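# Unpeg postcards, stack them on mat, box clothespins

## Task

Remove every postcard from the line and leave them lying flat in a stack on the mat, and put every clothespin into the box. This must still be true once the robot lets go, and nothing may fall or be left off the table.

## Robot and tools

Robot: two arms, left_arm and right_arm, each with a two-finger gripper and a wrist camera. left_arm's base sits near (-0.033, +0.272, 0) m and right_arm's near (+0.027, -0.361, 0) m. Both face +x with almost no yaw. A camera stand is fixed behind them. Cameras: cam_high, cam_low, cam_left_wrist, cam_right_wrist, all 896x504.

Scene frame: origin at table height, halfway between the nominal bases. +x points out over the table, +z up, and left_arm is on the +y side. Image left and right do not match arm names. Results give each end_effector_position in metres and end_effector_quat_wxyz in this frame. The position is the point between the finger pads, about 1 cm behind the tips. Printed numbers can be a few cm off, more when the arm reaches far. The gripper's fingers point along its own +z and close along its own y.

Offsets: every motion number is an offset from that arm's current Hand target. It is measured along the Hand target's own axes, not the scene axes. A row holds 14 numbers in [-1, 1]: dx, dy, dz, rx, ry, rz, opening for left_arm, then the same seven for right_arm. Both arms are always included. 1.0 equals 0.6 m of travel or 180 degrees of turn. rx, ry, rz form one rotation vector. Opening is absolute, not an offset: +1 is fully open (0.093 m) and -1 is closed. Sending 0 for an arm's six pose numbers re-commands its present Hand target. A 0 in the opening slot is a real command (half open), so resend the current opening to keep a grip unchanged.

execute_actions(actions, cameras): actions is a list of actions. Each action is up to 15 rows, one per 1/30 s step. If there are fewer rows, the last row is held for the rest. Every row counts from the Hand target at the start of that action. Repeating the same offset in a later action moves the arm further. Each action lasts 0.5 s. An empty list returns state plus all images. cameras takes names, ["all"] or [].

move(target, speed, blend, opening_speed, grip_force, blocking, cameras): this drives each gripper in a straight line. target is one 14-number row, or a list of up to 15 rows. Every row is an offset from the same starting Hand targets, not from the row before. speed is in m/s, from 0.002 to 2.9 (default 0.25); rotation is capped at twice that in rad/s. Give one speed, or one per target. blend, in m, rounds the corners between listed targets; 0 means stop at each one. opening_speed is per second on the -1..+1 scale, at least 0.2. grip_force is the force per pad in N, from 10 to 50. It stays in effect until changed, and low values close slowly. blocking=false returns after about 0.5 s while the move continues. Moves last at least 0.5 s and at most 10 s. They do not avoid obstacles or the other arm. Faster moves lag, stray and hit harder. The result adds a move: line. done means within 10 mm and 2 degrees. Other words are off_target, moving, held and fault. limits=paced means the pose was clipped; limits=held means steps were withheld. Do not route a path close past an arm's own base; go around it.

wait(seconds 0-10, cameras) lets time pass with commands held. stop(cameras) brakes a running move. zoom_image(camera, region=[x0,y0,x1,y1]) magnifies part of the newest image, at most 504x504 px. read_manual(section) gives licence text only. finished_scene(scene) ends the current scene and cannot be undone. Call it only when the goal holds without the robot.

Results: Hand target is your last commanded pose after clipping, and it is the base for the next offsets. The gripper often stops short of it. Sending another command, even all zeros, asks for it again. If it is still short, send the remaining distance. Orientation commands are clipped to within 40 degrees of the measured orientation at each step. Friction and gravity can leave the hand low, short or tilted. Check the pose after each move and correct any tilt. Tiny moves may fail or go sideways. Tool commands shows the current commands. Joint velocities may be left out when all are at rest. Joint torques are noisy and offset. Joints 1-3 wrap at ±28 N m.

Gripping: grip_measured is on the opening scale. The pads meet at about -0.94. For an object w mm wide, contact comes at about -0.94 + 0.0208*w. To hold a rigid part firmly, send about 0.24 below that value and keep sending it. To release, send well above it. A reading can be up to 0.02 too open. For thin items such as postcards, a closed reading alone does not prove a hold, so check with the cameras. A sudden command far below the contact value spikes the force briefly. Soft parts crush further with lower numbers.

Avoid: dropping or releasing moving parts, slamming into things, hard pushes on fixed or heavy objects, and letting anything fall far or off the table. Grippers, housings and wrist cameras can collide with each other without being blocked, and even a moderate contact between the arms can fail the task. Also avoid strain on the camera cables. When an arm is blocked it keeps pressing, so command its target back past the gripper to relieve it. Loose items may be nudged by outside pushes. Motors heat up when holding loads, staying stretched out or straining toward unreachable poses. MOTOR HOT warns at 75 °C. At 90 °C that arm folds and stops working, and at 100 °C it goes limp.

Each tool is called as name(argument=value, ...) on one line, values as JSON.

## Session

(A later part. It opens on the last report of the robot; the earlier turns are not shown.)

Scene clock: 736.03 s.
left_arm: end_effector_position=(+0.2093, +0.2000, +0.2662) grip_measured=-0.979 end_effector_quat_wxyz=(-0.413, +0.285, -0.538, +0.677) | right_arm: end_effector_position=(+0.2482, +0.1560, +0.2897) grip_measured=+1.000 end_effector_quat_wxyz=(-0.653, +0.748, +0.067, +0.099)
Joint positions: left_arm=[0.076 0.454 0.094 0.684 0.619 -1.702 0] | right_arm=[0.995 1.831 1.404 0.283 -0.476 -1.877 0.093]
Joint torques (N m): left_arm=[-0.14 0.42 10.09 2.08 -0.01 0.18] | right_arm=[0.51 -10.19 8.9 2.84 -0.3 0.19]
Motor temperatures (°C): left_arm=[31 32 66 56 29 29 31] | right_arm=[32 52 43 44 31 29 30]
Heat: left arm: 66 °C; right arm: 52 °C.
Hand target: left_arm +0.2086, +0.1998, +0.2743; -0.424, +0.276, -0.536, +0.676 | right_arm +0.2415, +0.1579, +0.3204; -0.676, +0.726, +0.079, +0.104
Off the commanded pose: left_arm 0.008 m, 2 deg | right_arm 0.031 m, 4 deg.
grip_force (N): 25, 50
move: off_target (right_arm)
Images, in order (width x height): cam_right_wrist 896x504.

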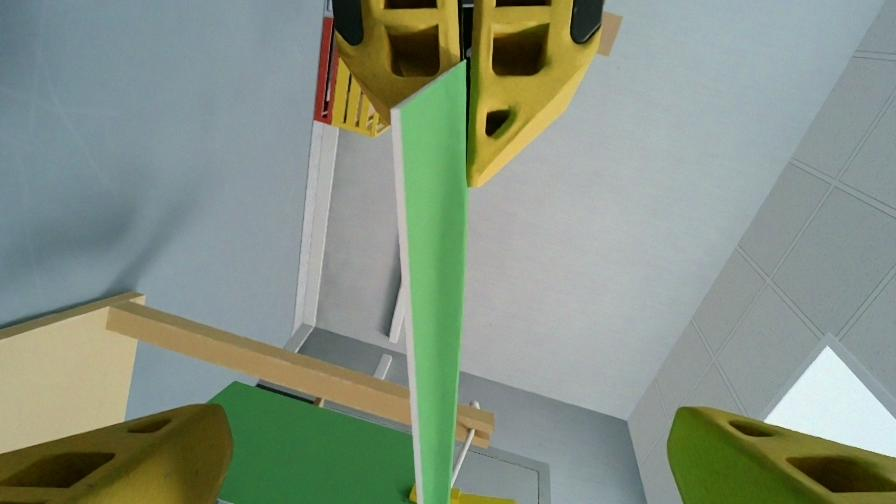

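move(target=[0,0,0,0,0,0,-1,0,0,0,0,0,0,-1.0], cameras=["cam_right_wrist"], speed=0.15, grip_force=[25, 28])

wait(seconds=1.5, cameras=["cam_right_wrist","cam_left_wrist","cam_high"])

Scene clock: 747.83 s.
left_arm: end_effector_position=(+0.2093, +0.2001, +0.2662) grip_measured=-0.979 end_effector_quat_wxyz=(-0.413, +0.285, -0.538, +0.677) | right_arm: end_effector_position=(+0.2482, +0.1561, +0.2898) grip_measured=-0.886 end_effector_quat_wxyz=(-0.653, +0.748, +0.067, +0.099)
Joint positions: left_arm=[0.076 0.454 0.094 0.684 0.618 -1.702 0] | right_arm=[0.995 1.831 1.404 0.284 -0.476 -1.876 0.003]
Joint velocities: left_arm=[within noise] | right_arm=[-0.012 0.002 -0.007 -0.007 -0.022 -0.007 -0.017]
Joint torques (N m): left_arm=[0.01 0.42 9.92 2.02 -0.06 0.19] | right_arm=[0.53 -10.18 8.91 2.84 -0.31 0.19]
Motor temperatures (°C): left_arm=[31 32 66 56 29 29 31] | right_arm=[32 53 43 45 31 29 30]
Heat: left arm: 66 °C; right arm: 53 °C.
Hand target: left_arm +0.2087, +0.1999, +0.2743; -0.424, +0.276, -0.536, +0.676 | right_arm +0.2415, +0.1579, +0.3203; -0.676, +0.726, +0.079, +0.104
Off the commanded pose: left_arm 0.008 m, 2 deg | right_arm 0.031 m, 4 deg.
grip_force (N): 25, 28
move: moving (right_arm; no rest 5 s after the path's end)
Images, in order (width x height): cam_right_wrist 896x504.

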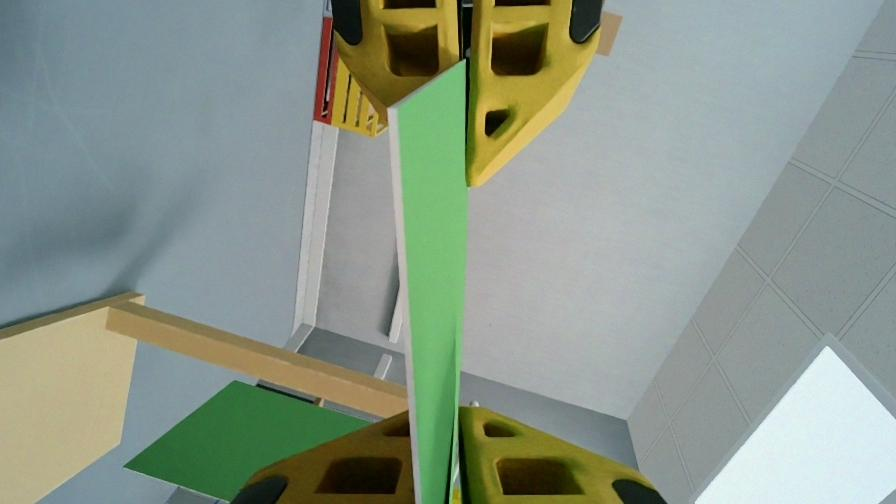

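Scene clock: 749.33 s.
left_arm: end_effector_position=(+0.2099, +0.2012, +0.2663) grip_measured=-0.979 end_effector_quat_wxyz=(-0.412, +0.290, -0.535, +0.678) | right_arm: end_effector_position=(+0.2480, +0.1565, +0.2931) grip_measured=-0.990 end_effector_quat_wxyz=(-0.658, +0.743, +0.070, +0.101)
Joint positions: left_arm=[0.076 0.454 0.094 0.683 0.611 -1.71 0] | right_arm=[0.995 1.831 1.404 0.298 -0.479 -1.876 0]
Joint torques (N m): left_arm=[-0.12 0.44 9.89 2 -0.02 0.31] | right_arm=[0.53 -10.18 8.9 2.66 -0.27 0.19]
Motor temperatures (°C): left_arm=[31 32 66 56 29 29 31] | right_arm=[32 53 43 45 31 29 30]
Heat: left arm: 66 °C; right arm: 53 °C.
Hand target: left_arm +0.2086, +0.1998, +0.2743; -0.424, +0.276, -0.536, +0.676 | right_arm +0.2415, +0.1579, +0.3204; -0.676, +0.726, +0.079, +0.104
Tool commands: left_gripper/opening=-1.0 right_gripper/opening=-1.0
Off the commanded pose: left_arm 0.008 m, 2 deg | right_arm 0.028 m, 3 deg.
grip_force (N): 25, 28
wait: 1.50 s; at rest by 0.53 s
Images, in order (width x height): cam_high 896x504, cam_left_wrist 896x504, cam_right_wrist 896x504.

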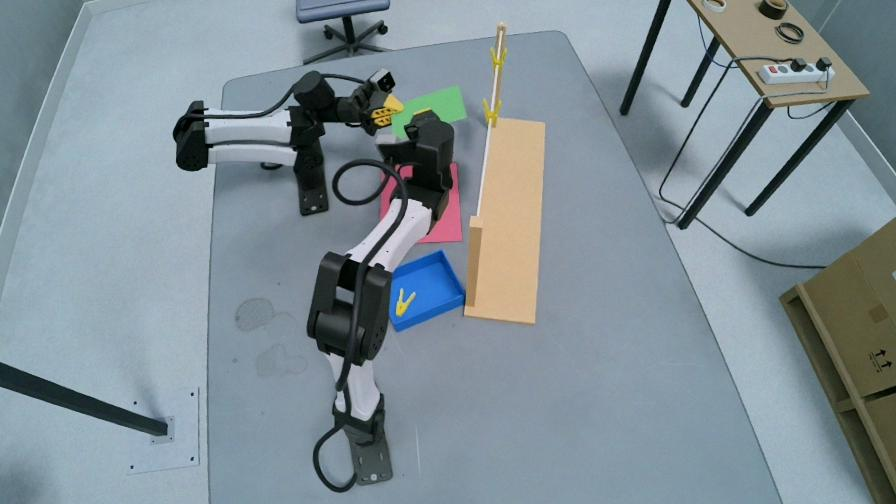

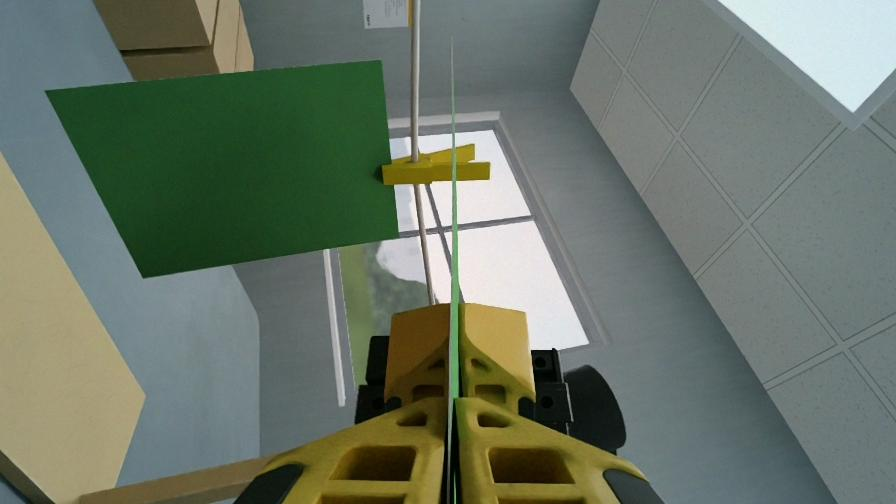

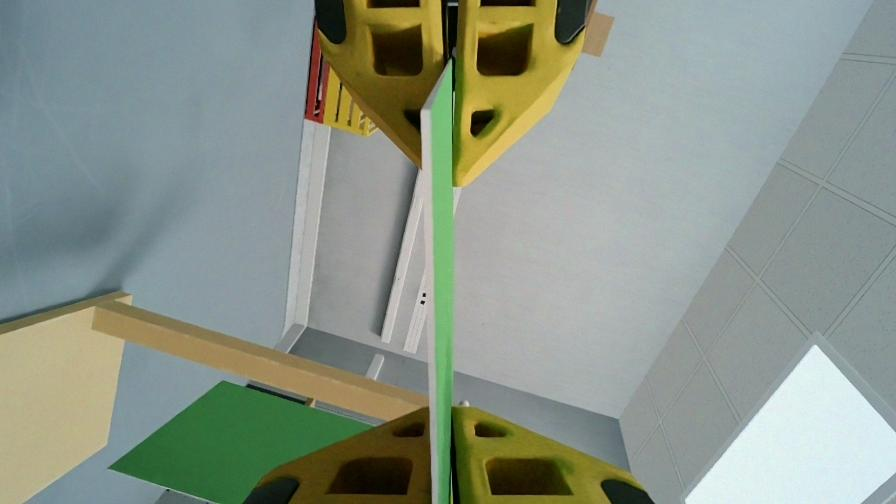

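move(target=[[0,0,0,0,0,0,1,0.002,0.0352,0,0,0,0,-1.0],[-0.0675,-0.0102,-0.1168,0,0,0,1,0.002,0.0352,0,0,0,0,-1.0]], cameras=["cam_right_wrist","cam_left_wrist","cam_high"], speed=0.12)

Scene clock: 771.47 s.
left_arm: end_effector_position=(+0.1704, +0.2700, +0.2646) grip_measured=+1.000 end_effector_quat_wxyz=(-0.462, +0.319, -0.542, +0.625) | right_arm: end_effector_position=(+0.2486, +0.1575, +0.3053) grip_measured=-0.990 end_effector_quat_wxyz=(+0.674, -0.726, -0.076, -0.113)
Joint positions: left_arm=[0.844 0.327 0.037 0.926 1.213 -2.071 0.093] | right_arm=[0.995 1.831 1.404 0.353 -0.479 -1.876 0]
Joint torques (N m): left_arm=[1.01 1.94 7.86 1.47 -0.11 -0.1] | right_arm=[-0.95 -8.24 5.15 2.85 -0.42 0.18]
Motor temperatures (°C): left_arm=[31 32 66 55 29 29 31] | right_arm=[32 54 44 44 31 29 30]
Heat: left arm: 66 °C; right arm: 54 °C.
Hand target: left_arm +0.1687, +0.2698, +0.2643; -0.424, +0.276, -0.536, +0.676 | right_arm +0.2480, +0.1563, +0.3003; +0.676, -0.726, -0.079, -0.103
Off the commanded pose: left_arm 0.002 m, 9 deg | right_arm 0.005 m, 1 deg.
joint sent to its limit (left arm) — joint 6 (wrist roll), lower limit. The joint targets are off in orientation, not in position.
grip_force (N): 25, 28
move: off_target (left_arm)
Images, in order (width x height): cam_high 896x504, cam_left_wrist 896x504, cam_right_wrist 896x504.

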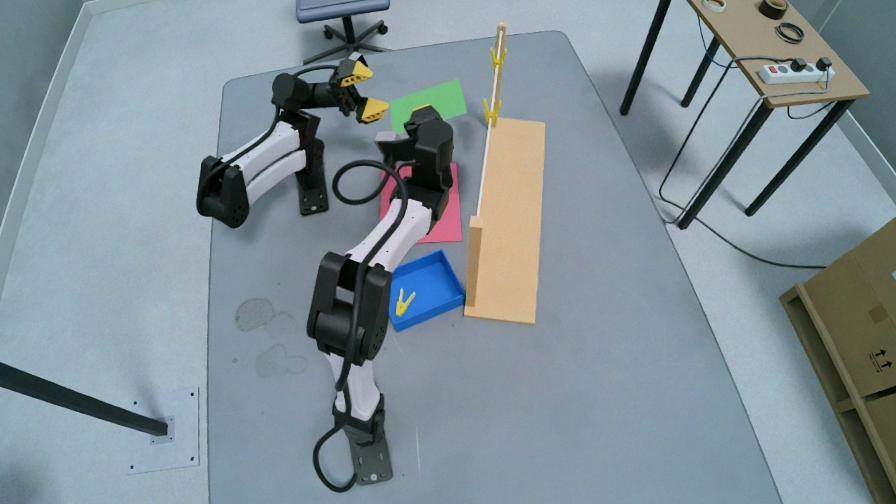

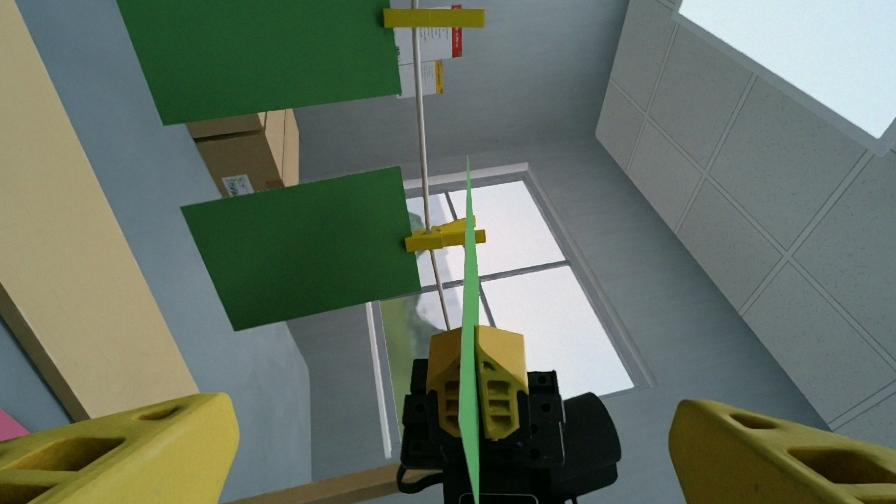

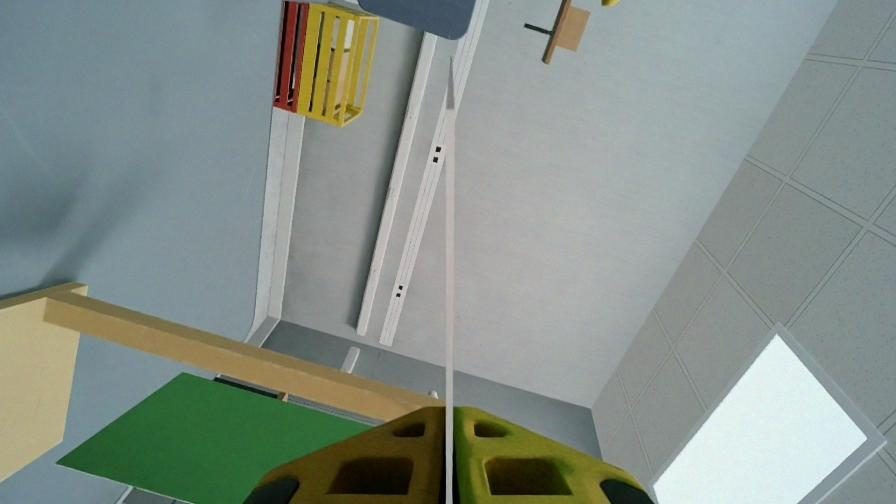

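move(target=[0,0,0,0,0,0,1,-0.1042,0.2838,0,-0.1052,0.0239,0.0908,-1.0], cameras=["cam_right_wrist","cam_high","cam_left_wrist"], speed=0.2)

Scene clock: 806.43 s.
left_arm: end_effector_position=(+0.1703, +0.2696, +0.2644) grip_measured=+1.000 end_effector_quat_wxyz=(-0.461, +0.318, -0.543, +0.625) | right_arm: end_effector_position=(+0.2330, +0.1441, +0.1208) grip_measured=-0.990 end_effector_quat_wxyz=(-0.554, +0.828, -0.065, +0.047)
Joint positions: left_arm=[0.844 0.327 0.037 0.926 1.215 -2.071 0.093] | right_arm=[1.063 1.959 1.113 0.438 -0.287 -1.699 0]
Joint torques (N m): left_arm=[0.95 1.85 7.9 1.45 -0.08 -0.18] | right_arm=[0.2 -8.49 4.97 2.87 -0.18 0.2]
Motor temperatures (°C): left_arm=[31 32 61 50 29 29 31] | right_arm=[32 51 41 47 31 29 30]
Heat: left arm: 61 °C; right arm: 51 °C.
Hand target: left_arm +0.1687, +0.2698, +0.2643; -0.424, +0.276, -0.536, +0.676 | right_arm +0.2311, +0.1452, +0.1203; -0.558, +0.826, -0.068, +0.046
Off the commanded pose: left_arm 0.002 m, 9 deg | right_arm 0.002 m, 1 deg.
joint sent to its limit (left arm) — joint 6 (wrist roll), lower limit. The joint targets are off in orientation, not in position.
grip_force (N): 25, 28
move: off_target (left_arm)
Images, in order (width x height): cam_high 896x504, cam_left_wrist 896x504, cam_right_wrist 896x504.

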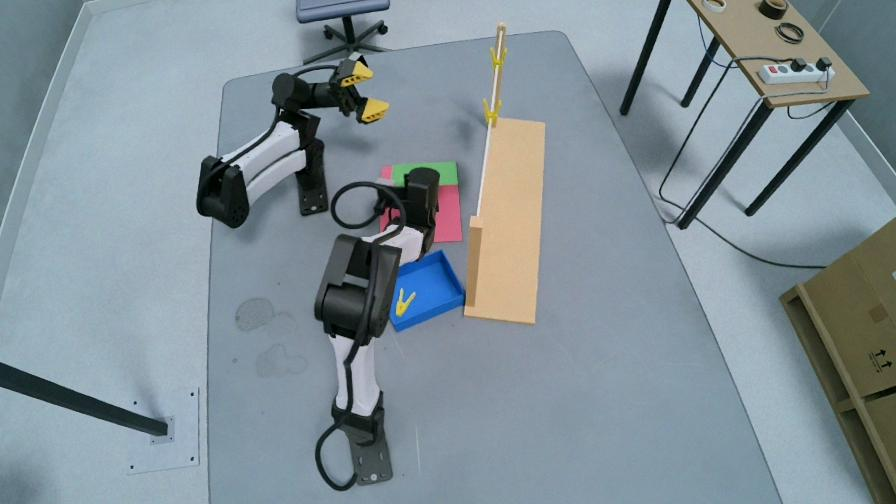

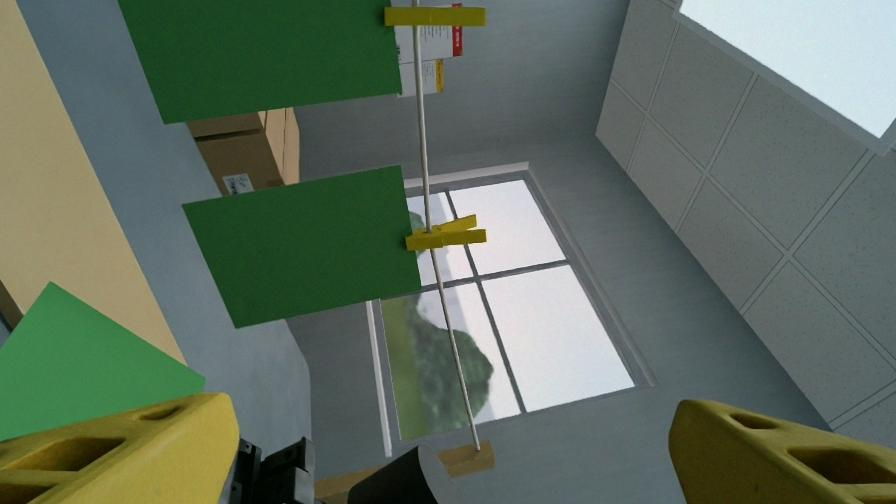

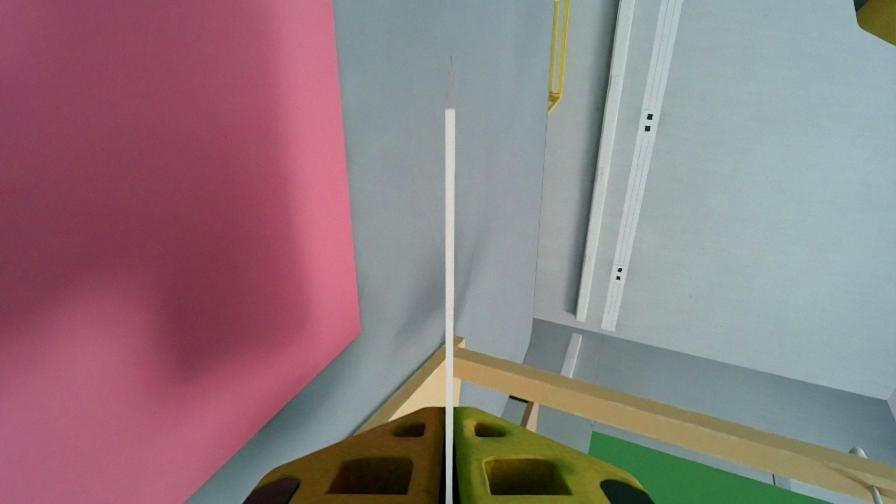

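move(target=[0.0419,0.111,0.1312,-0.5803,0.0981,0.0368,-1,0,0.1082,0.0437,0,0,0,-1.0], cameras=["cam_right_wrist","cam_high","cam_left_wrist"], speed=0.2)

Scene clock: 831.77 s.
left_arm: end_effector_position=(+0.2378, +0.2050, +0.2160) grip_measured=-0.980 end_effector_quat_wxyz=(+0.030, -0.377, +0.925, -0.028) | right_arm: end_effector_position=(+0.2339, +0.1457, +0.0546) grip_measured=-0.990 end_effector_quat_wxyz=(-0.558, +0.826, -0.065, +0.048)
Joint positions: left_arm=[-0.268 1.571 1.654 -1.572 0.01 -1.011 0] | right_arm=[1.063 2.139 1.047 0.692 -0.287 -1.698 0]
Joint torques (N m): left_arm=[-0.02 -4.64 8.68 0.54 0 -0.26] | right_arm=[0.23 -8.47 3.92 2.88 -0.16 0.2]
Motor temperatures (°C): left_arm=[31 32 60 48 29 29 31] | right_arm=[32 51 39 47 31 29 30]
Heat: left arm: 60 °C; right arm: 51 °C.
Hand target: left_arm +0.2400, +0.2051, +0.2200; +0.000, -0.383, +0.924, +0.000 | right_arm +0.2311, +0.1453, +0.0501; -0.558, +0.826, -0.068, +0.045
Off the commanded pose: left_arm 0.004 m, 5 deg | right_arm 0.005 m, 0 deg.
joint sent to its limit (left arm) — joint 4 (wrist pitch), lower limit. The joint targets are off in orientation, not in position.
grip_force (N): 25, 28
move: off_target (left_arm)
Images, in order (width x height): cam_high 896x504, cam_left_wrist 896x504, cam_right_wrist 896x504.

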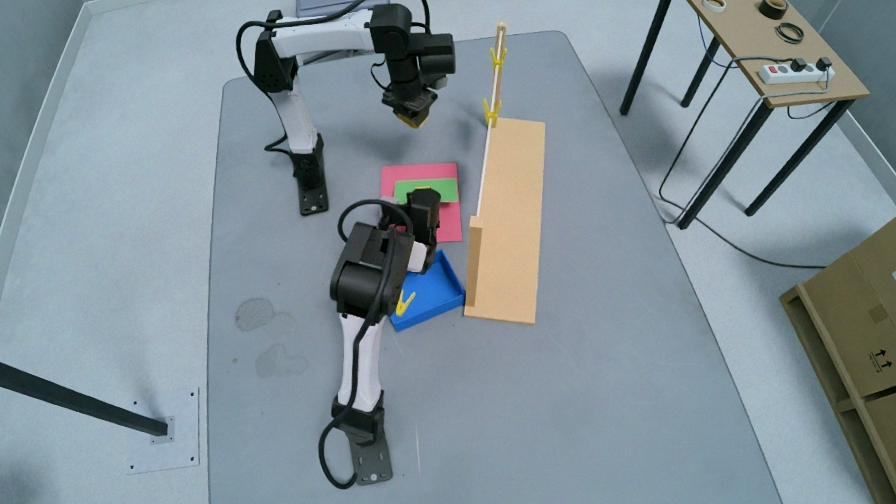

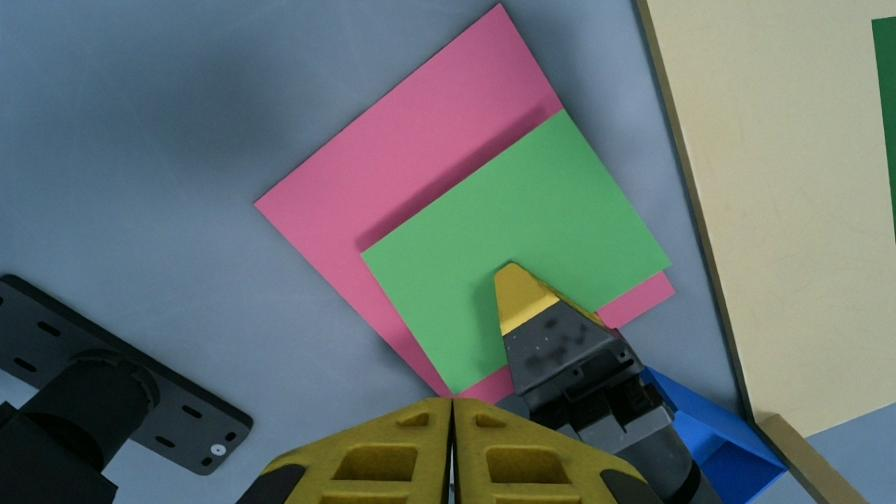

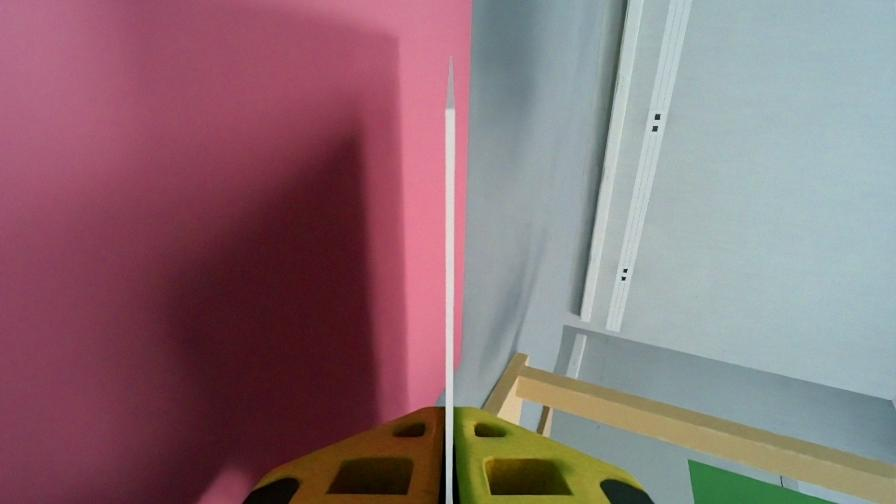

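move(target=[0,0,0,0,0,0,-1,-0.0233,0.0262,-0.0028,0,0,0,-1.0], cameras=["cam_right_wrist","cam_left_wrist"], speed=0.1)

Scene clock: 865.23 s.
left_arm: end_effector_position=(+0.2378, +0.2050, +0.2160) grip_measured=-0.980 end_effector_quat_wxyz=(+0.030, -0.377, +0.925, -0.028) | right_arm: end_effector_position=(+0.2180, +0.1407, +0.0393) grip_measured=-0.990 end_effector_quat_wxyz=(-0.556, +0.827, -0.063, +0.048)
Joint positions: left_arm=[-0.268 1.571 1.654 -1.572 0.01 -1.011 0] | right_arm=[1.093 2.157 0.988 0.769 -0.261 -1.689 0]
Joint torques (N m): left_arm=[-0.09 -4.12 8.92 0.53 -0.08 -0.19] | right_arm=[0.12 -8.4 3.71 2.89 -0.15 0.22]
Motor temperatures (°C): left_arm=[31 34 60 44 29 29 31] | right_arm=[32 51 38 49 31 29 30]
Heat: left arm: 60 °C; right arm: 51 °C.
Hand target: left_arm +0.2400, +0.2051, +0.2200; +0.000, -0.383, +0.924, +0.000 | right_arm +0.2160, +0.1403, +0.0363; -0.558, +0.826, -0.068, +0.046
Off the commanded pose: left_arm 0.005 m, 5 deg | right_arm 0.004 m, 1 deg.
joint sent to its limit (left arm) — joint 4 (wrist pitch), lower limit. The joint targets are off in orientation, not in position.
grip_force (N): 25, 28
move: off_target (left_arm)
Images, in order (width x height): cam_left_wrist 896x504, cam_right_wrist 896x504.

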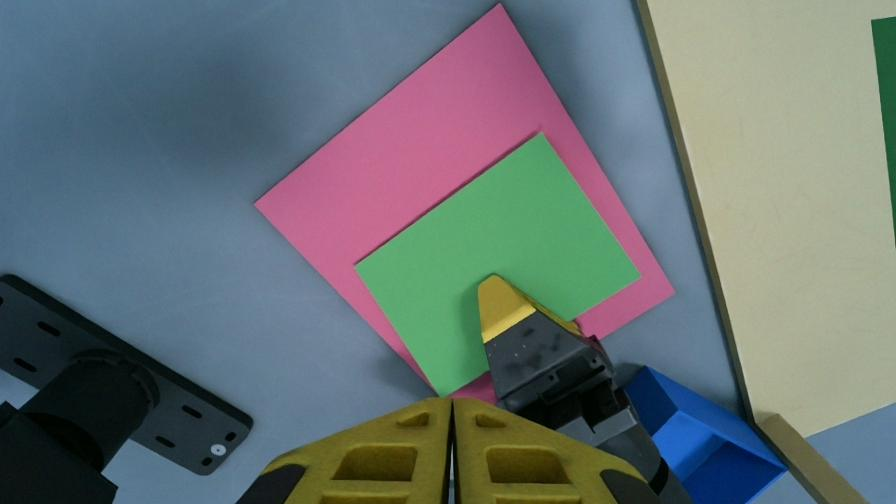

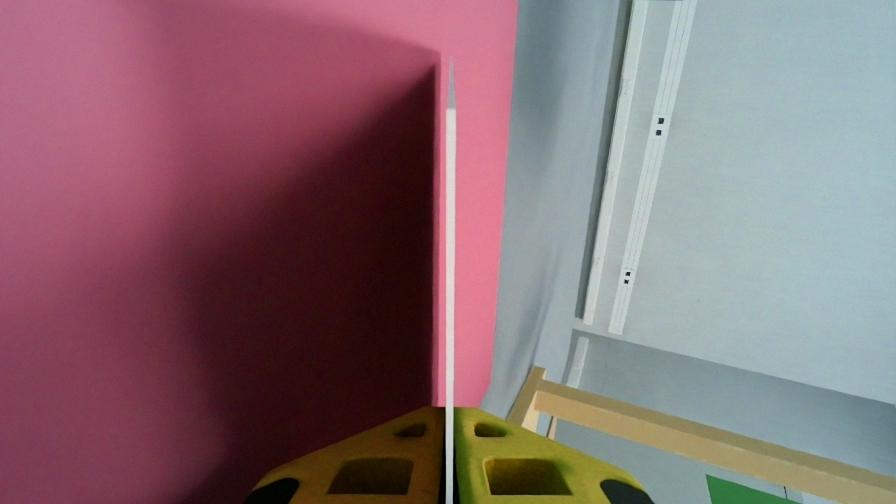

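move(target=[0,0,0,0,0,0,-1,0,0.0124,0.005,0,0,0,-1.0], cameras=["cam_right_wrist","cam_left_wrist"], speed=0.06)

Scene clock: 873.87 s.
left_arm: end_effector_position=(+0.2378, +0.2050, +0.2160) grip_measured=-0.980 end_effector_quat_wxyz=(+0.030, -0.377, +0.925, -0.028) | right_arm: end_effector_position=(+0.2185, +0.1418, +0.0345) grip_measured=-0.990 end_effector_quat_wxyz=(-0.560, +0.824, -0.063, +0.049)
Joint positions: left_arm=[-0.268 1.571 1.654 -1.572 0.01 -1.011 0] | right_arm=[1.093 2.18 0.988 0.802 -0.261 -1.688 0]
Joint torques (N m): left_arm=[0.01 -4.57 8.76 0.56 -0.01 -0.19] | right_arm=[0.12 -8.2 3.52 2.84 -0.14 0.21]
Motor temperatures (°C): left_arm=[31 34 60 44 29 29 31] | right_arm=[32 51 38 49 31 29 30]
Heat: left arm: 60 °C; right arm: 51 °C.
Hand target: left_arm +0.2400, +0.2051, +0.2200; +0.000, -0.383, +0.924, +0.000 | right_arm +0.2160, +0.1403, +0.0283; -0.558, +0.826, -0.068, +0.045
Off the commanded pose: left_arm 0.005 m, 5 deg | right_arm 0.007 m, 1 deg.
joint sent to its limit (left arm) — joint 4 (wrist pitch), lower limit. The joint targets are off in orientation, not in position.
grip_force (N): 25, 28
move: off_target (left_arm)
Images, in order (width x height): cam_left_wrist 896x504, cam_right_wrist 896x504.

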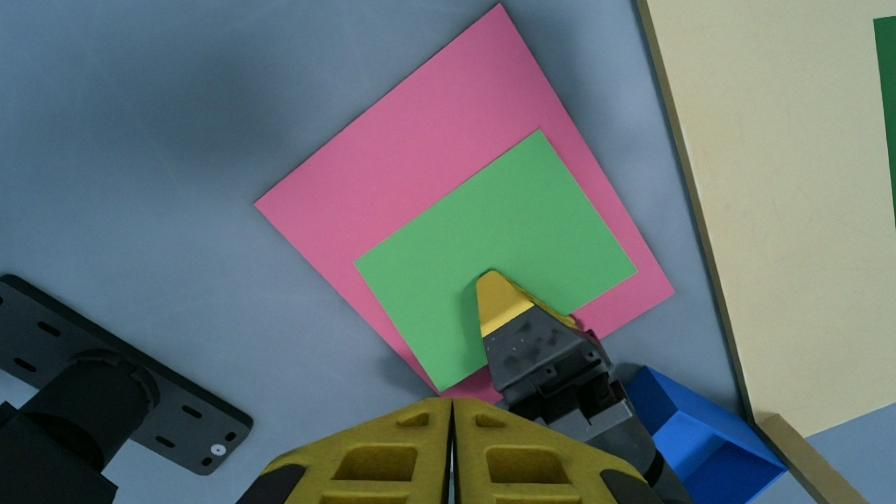

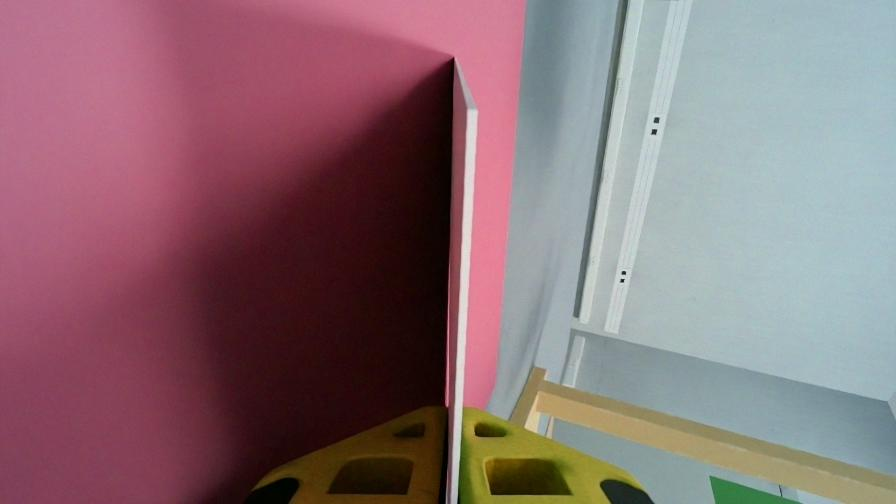

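move(target=[0.0271,-0.0389,0.2833,0,0,-0.25,-1,0,0,0,0,0,0,-1.0], cameras=["cam_right_wrist","cam_left_wrist","cam_high"], speed=0.15)

Scene clock: 901.20 s.
left_arm: end_effector_position=(+0.2465, +0.1779, +0.0542) grip_measured=-0.980 end_effector_quat_wxyz=(-0.001, +0.703, -0.711, +0.004) | right_arm: end_effector_position=(+0.2185, +0.1418, +0.0345) grip_measured=-0.990 end_effector_quat_wxyz=(-0.560, +0.824, -0.063, +0.049)
Joint positions: left_arm=[-0.355 1.698 1.141 -1.005 0.003 -1.881 0] | right_arm=[1.093 2.18 0.988 0.802 -0.261 -1.688 0]
Joint torques (N m): left_arm=[-0.21 -5.61 5.86 0.43 0.08 -0.21] | right_arm=[0.12 -8.23 3.52 2.84 -0.14 0.22]
Motor temperatures (°C): left_arm=[31 35 60 42 29 29 31] | right_arm=[32 49 37 50 31 29 30]
Heat: left arm: 60 °C; right arm: 50 °C.
Hand target: left_arm +0.2450, +0.1771, +0.0499; +0.000, +0.707, -0.707, +0.000 | right_arm +0.2160, +0.1403, +0.0283; -0.558, +0.826, -0.068, +0.045
Off the commanded pose: left_arm 0.004 m, 1 deg | right_arm 0.007 m, 1 deg.
grip_force (N): 25, 28
move: done
Images, in order (width x height): cam_high 896x504, cam_left_wrist 896x504, cam_right_wrist 896x504.

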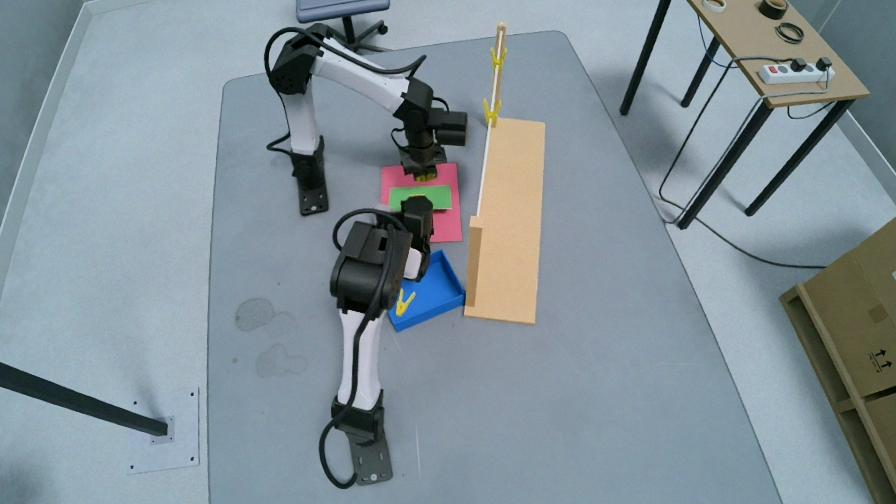

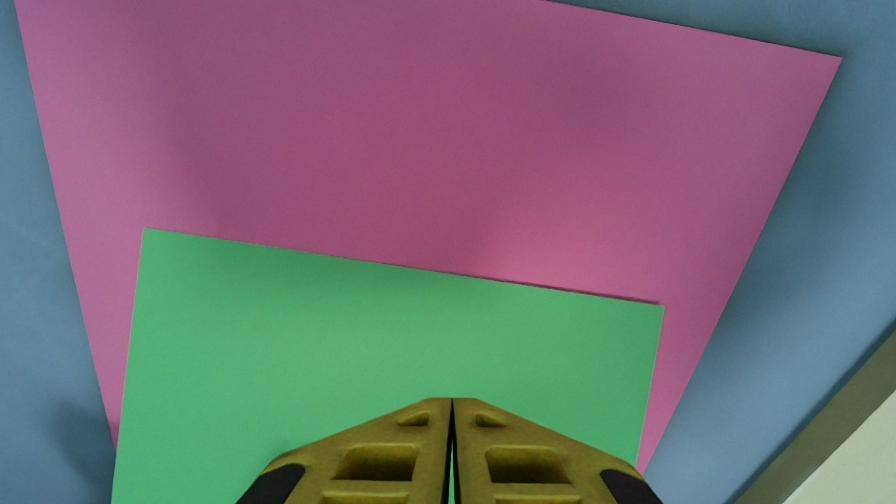

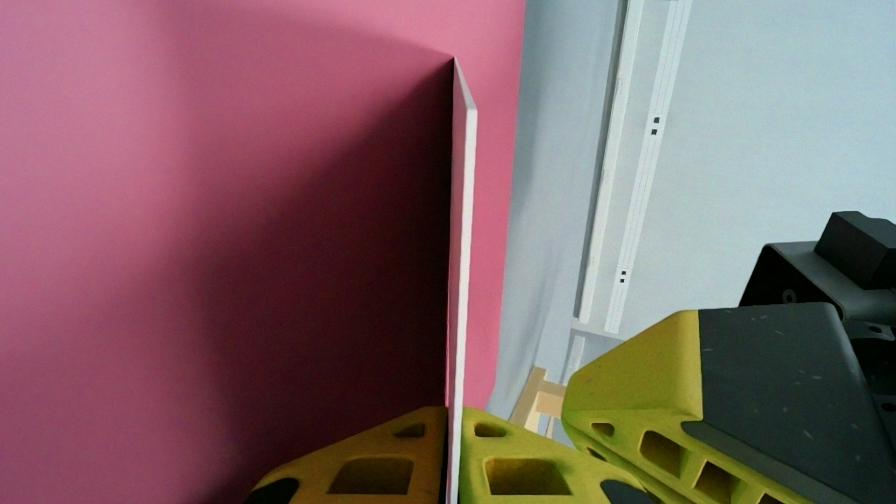

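move(target=[0,0,0.0467,0,0,0,-1,0,0,0,0,0,0,-1.0], cameras=["cam_right_wrist","cam_left_wrist"], speed=0.08)

Scene clock: 916.90 s.
left_arm: end_effector_position=(+0.2468, +0.1778, +0.0262) grip_measured=-0.980 end_effector_quat_wxyz=(-0.001, +0.703, -0.711, +0.004) | right_arm: end_effector_position=(+0.2185, +0.1418, +0.0345) grip_measured=-0.990 end_effector_quat_wxyz=(-0.560, +0.824, -0.063, +0.049)
Joint positions: left_arm=[-0.355 1.739 1.069 -0.892 0.003 -1.882 0] | right_arm=[1.093 2.18 0.988 0.802 -0.261 -1.688 0]
Joint torques (N m): left_arm=[-0.21 -5.59 5.71 0.5 0.02 -0.24] | right_arm=[0.12 -8.21 3.52 2.84 -0.14 0.22]
Motor temperatures (°C): left_arm=[31 35 57 41 29 29 31] | right_arm=[32 49 37 50 31 29 30]
Heat: left arm: 57 °C; right arm: 50 °C.
Hand target: left_arm +0.2450, +0.1771, +0.0219; +0.000, +0.707, -0.707, +0.000 | right_arm +0.2160, +0.1403, +0.0283; -0.558, +0.826, -0.068, +0.045
Off the commanded pose: left_arm 0.005 m, 1 deg | right_arm 0.007 m, 1 deg.
grip_force (N): 25, 28
move: done
Images, in order (width x height): cam_left_wrist 896x504, cam_right_wrist 896x504.

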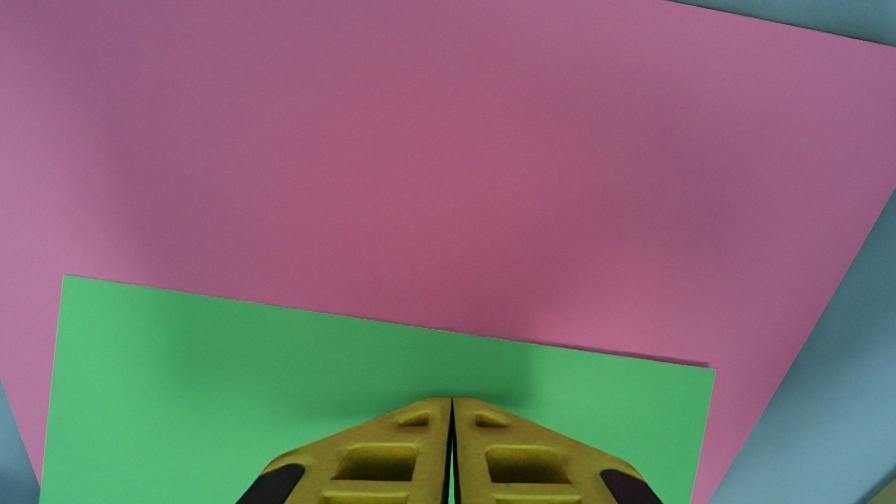

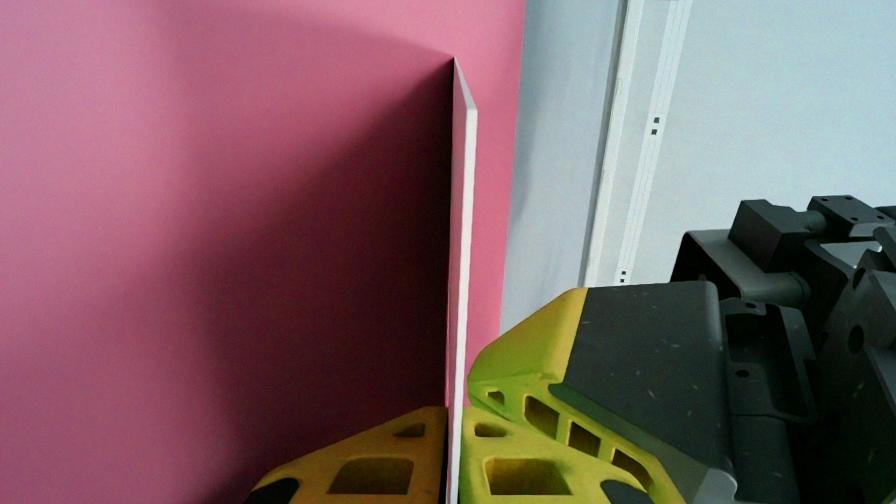

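move(target=[0,0,0.0183,0,0,0,-1,0,0,0,0,0,0,-1.0], cameras=["cam_right_wrist","cam_left_wrist"], speed=0.05)

Scene clock: 923.23 s.
left_arm: end_effector_position=(+0.2464, +0.1779, +0.0196) grip_measured=-0.980 end_effector_quat_wxyz=(+0.000, +0.703, -0.711, +0.004) | right_arm: end_effector_position=(+0.2185, +0.1417, +0.0338) grip_measured=-0.990 end_effector_quat_wxyz=(-0.560, +0.825, -0.066, +0.047)
Joint positions: left_arm=[-0.355 1.749 1.052 -0.866 0.003 -1.882 0] | right_arm=[1.093 2.182 0.988 0.803 -0.261 -1.681 0]
Joint torques (N m): left_arm=[-0.17 -5.04 4.85 0.65 0.06 -0.23] | right_arm=[0.12 -8.31 3.52 2.84 -0.15 0.12]
Motor temperatures (°C): left_arm=[31 35 57 41 29 29 31] | right_arm=[32 49 37 50 31 29 30]
Heat: left arm: 57 °C; right arm: 50 °C.
Hand target: left_arm +0.2451, +0.1771, +0.0110; +0.000, +0.707, -0.707, +0.000 | right_arm +0.2160, +0.1403, +0.0281; -0.558, +0.826, -0.068, +0.045
Off the commanded pose: left_arm 0.009 m, 1 deg | right_arm 0.006 m, 0 deg.
grip_force (N): 25, 28
move: done
Images, in order (width x height): cam_left_wrist 896x504, cam_right_wrist 896x504.

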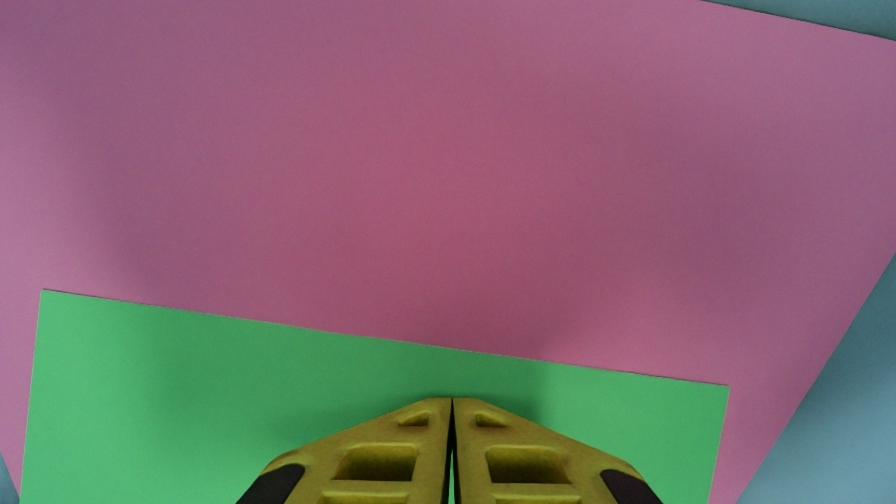

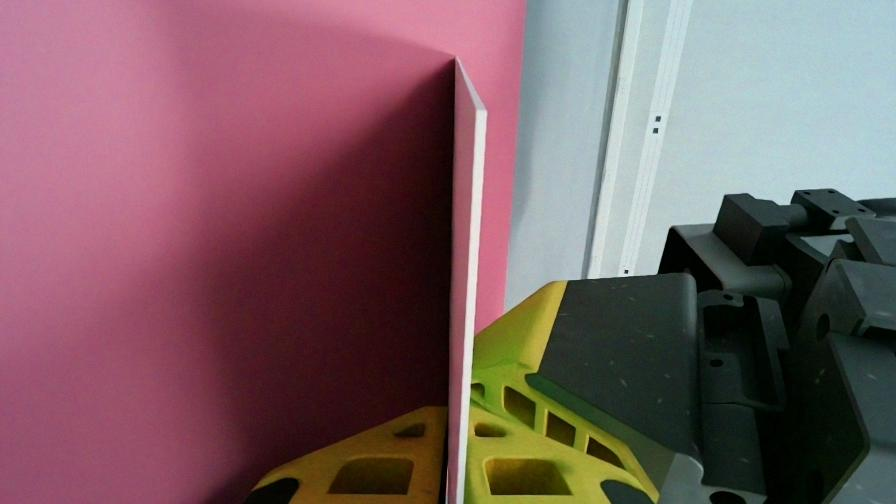

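move(target=[[0,0,0,0,0,0,-1,0,0.0077,0.0031,0,0,0,-1.0],[0,0,0,0,0,0,-1,0,0.0077,0.0031,0,0,0,-0.8]], cameras=["cam_right_wrist"], speed=0.05)

Scene clock: 948.63 s.
left_arm: end_effector_position=(+0.2479, +0.1780, +0.0182) grip_measured=-0.980 end_effector_quat_wxyz=(-0.003, +0.703, -0.711, +0.006) | right_arm: end_effector_position=(+0.2190, +0.1425, +0.0309) grip_measured=-0.802 end_effector_quat_wxyz=(-0.563, +0.822, -0.065, +0.048)
Joint positions: left_arm=[-0.355 1.752 1.049 -0.855 -0.001 -1.882 0] | right_arm=[1.093 2.198 0.988 0.827 -0.26 -1.68 0.007]
Joint torques (N m): left_arm=[-0.25 -5.33 5.07 0.63 0.05 -0.24] | right_arm=[0.12 -8.32 3.41 2.76 -0.15 0.13]
Motor temperatures (°C): left_arm=[31 35 55 40 29 29 31] | right_arm=[32 48 36 50 31 29 30]
Heat: left arm: 55 °C; right arm: 50 °C.
Hand target: left_arm +0.2451, +0.1771, +0.0109; +0.000, +0.707, -0.707, +0.000 | right_arm +0.2160, +0.1403, +0.0233; -0.558, +0.826, -0.068, +0.045
Off the commanded pose: left_arm 0.008 m, 1 deg | right_arm 0.009 m, 1 deg.
grip_force (N): 25, 28
move: done; target 2's new opening was sent with right_arm's hand 0.011 m and 1 deg from that target
Images, in order (width x height): cam_right_wrist 896x504.

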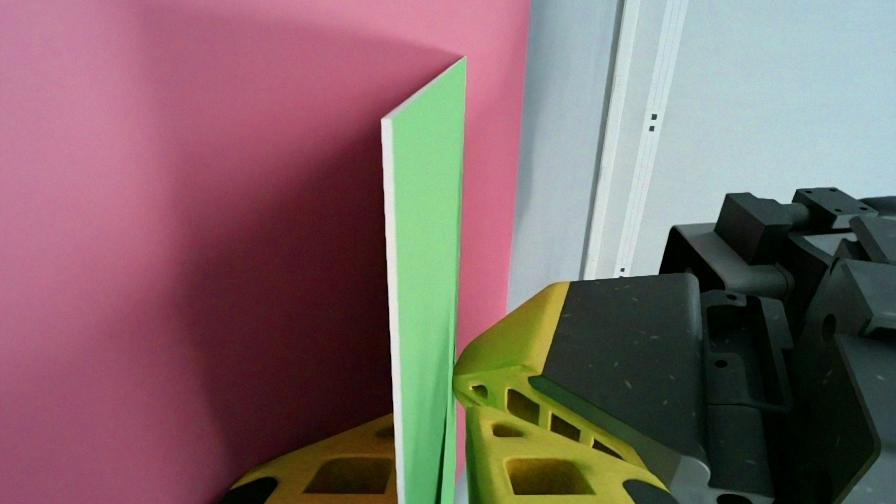

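move(target=[0,0,0,0,0,0,-1,0,0.0437,-0.108,0,0,0,-0.8], cameras=["cam_right_wrist","cam_left_wrist","cam_high"], speed=0.06)

Scene clock: 954.37 s.
left_arm: end_effector_position=(+0.2493, +0.1776, +0.0176) grip_measured=-0.980 end_effector_quat_wxyz=(-0.004, +0.703, -0.711, +0.008) | right_arm: end_effector_position=(+0.2083, +0.0783, +0.0287) grip_measured=-0.802 end_effector_quat_wxyz=(-0.569, +0.817, -0.068, +0.057)
Joint positions: left_arm=[-0.355 1.754 1.049 -0.848 -0.001 -1.882 0] | right_arm=[1.045 2.084 0.696 1.019 -0.29 -1.698 0.007]
Joint torques (N m): left_arm=[-0.1 -5.48 5.41 0.49 0.02 -0.27] | right_arm=[-1.01 -8.69 2 2.32 -0.45 0.05]
Heat: left arm: 54 °C; right arm: 50 °C.
Hand target: left_arm +0.2451, +0.1771, +0.0110; +0.000, +0.707, -0.707, +0.000 | right_arm +0.2046, +0.0713, +0.0230; -0.558, +0.826, -0.068, +0.045
Off the commanded pose: left_arm 0.008 m, 1 deg | right_arm 0.010 m, 2 deg.
grip_force (N): 25, 28
move: done
Images, in order (width x height): cam_high 896x504, cam_left_wrist 896x504, cam_right_wrist 896x504.

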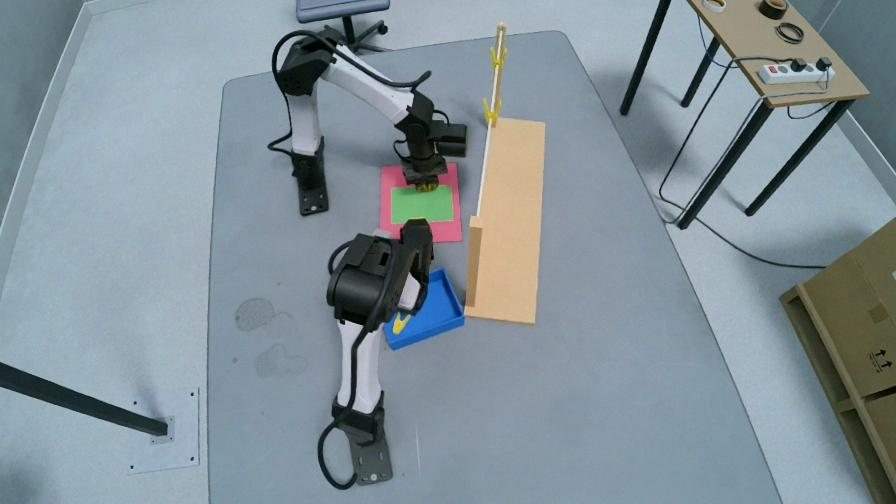

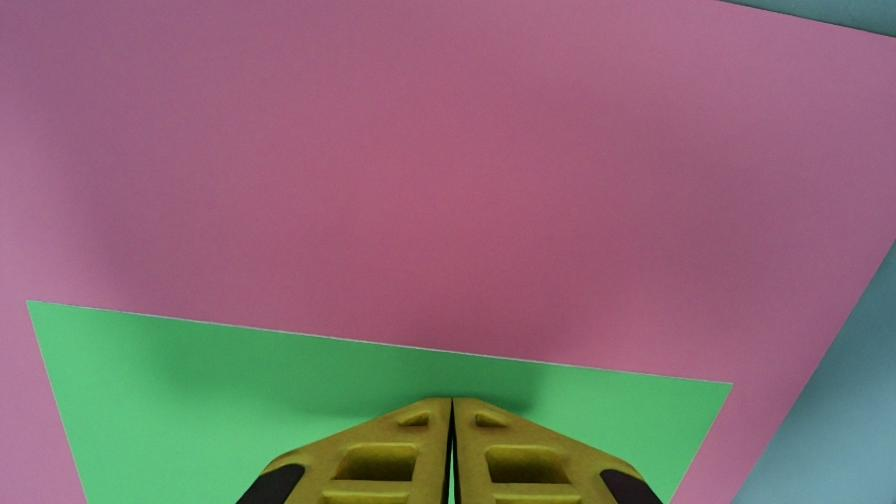

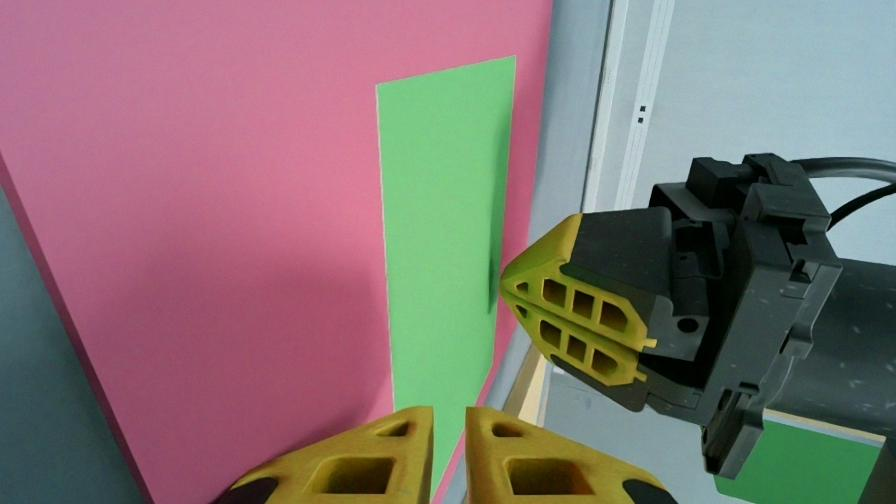

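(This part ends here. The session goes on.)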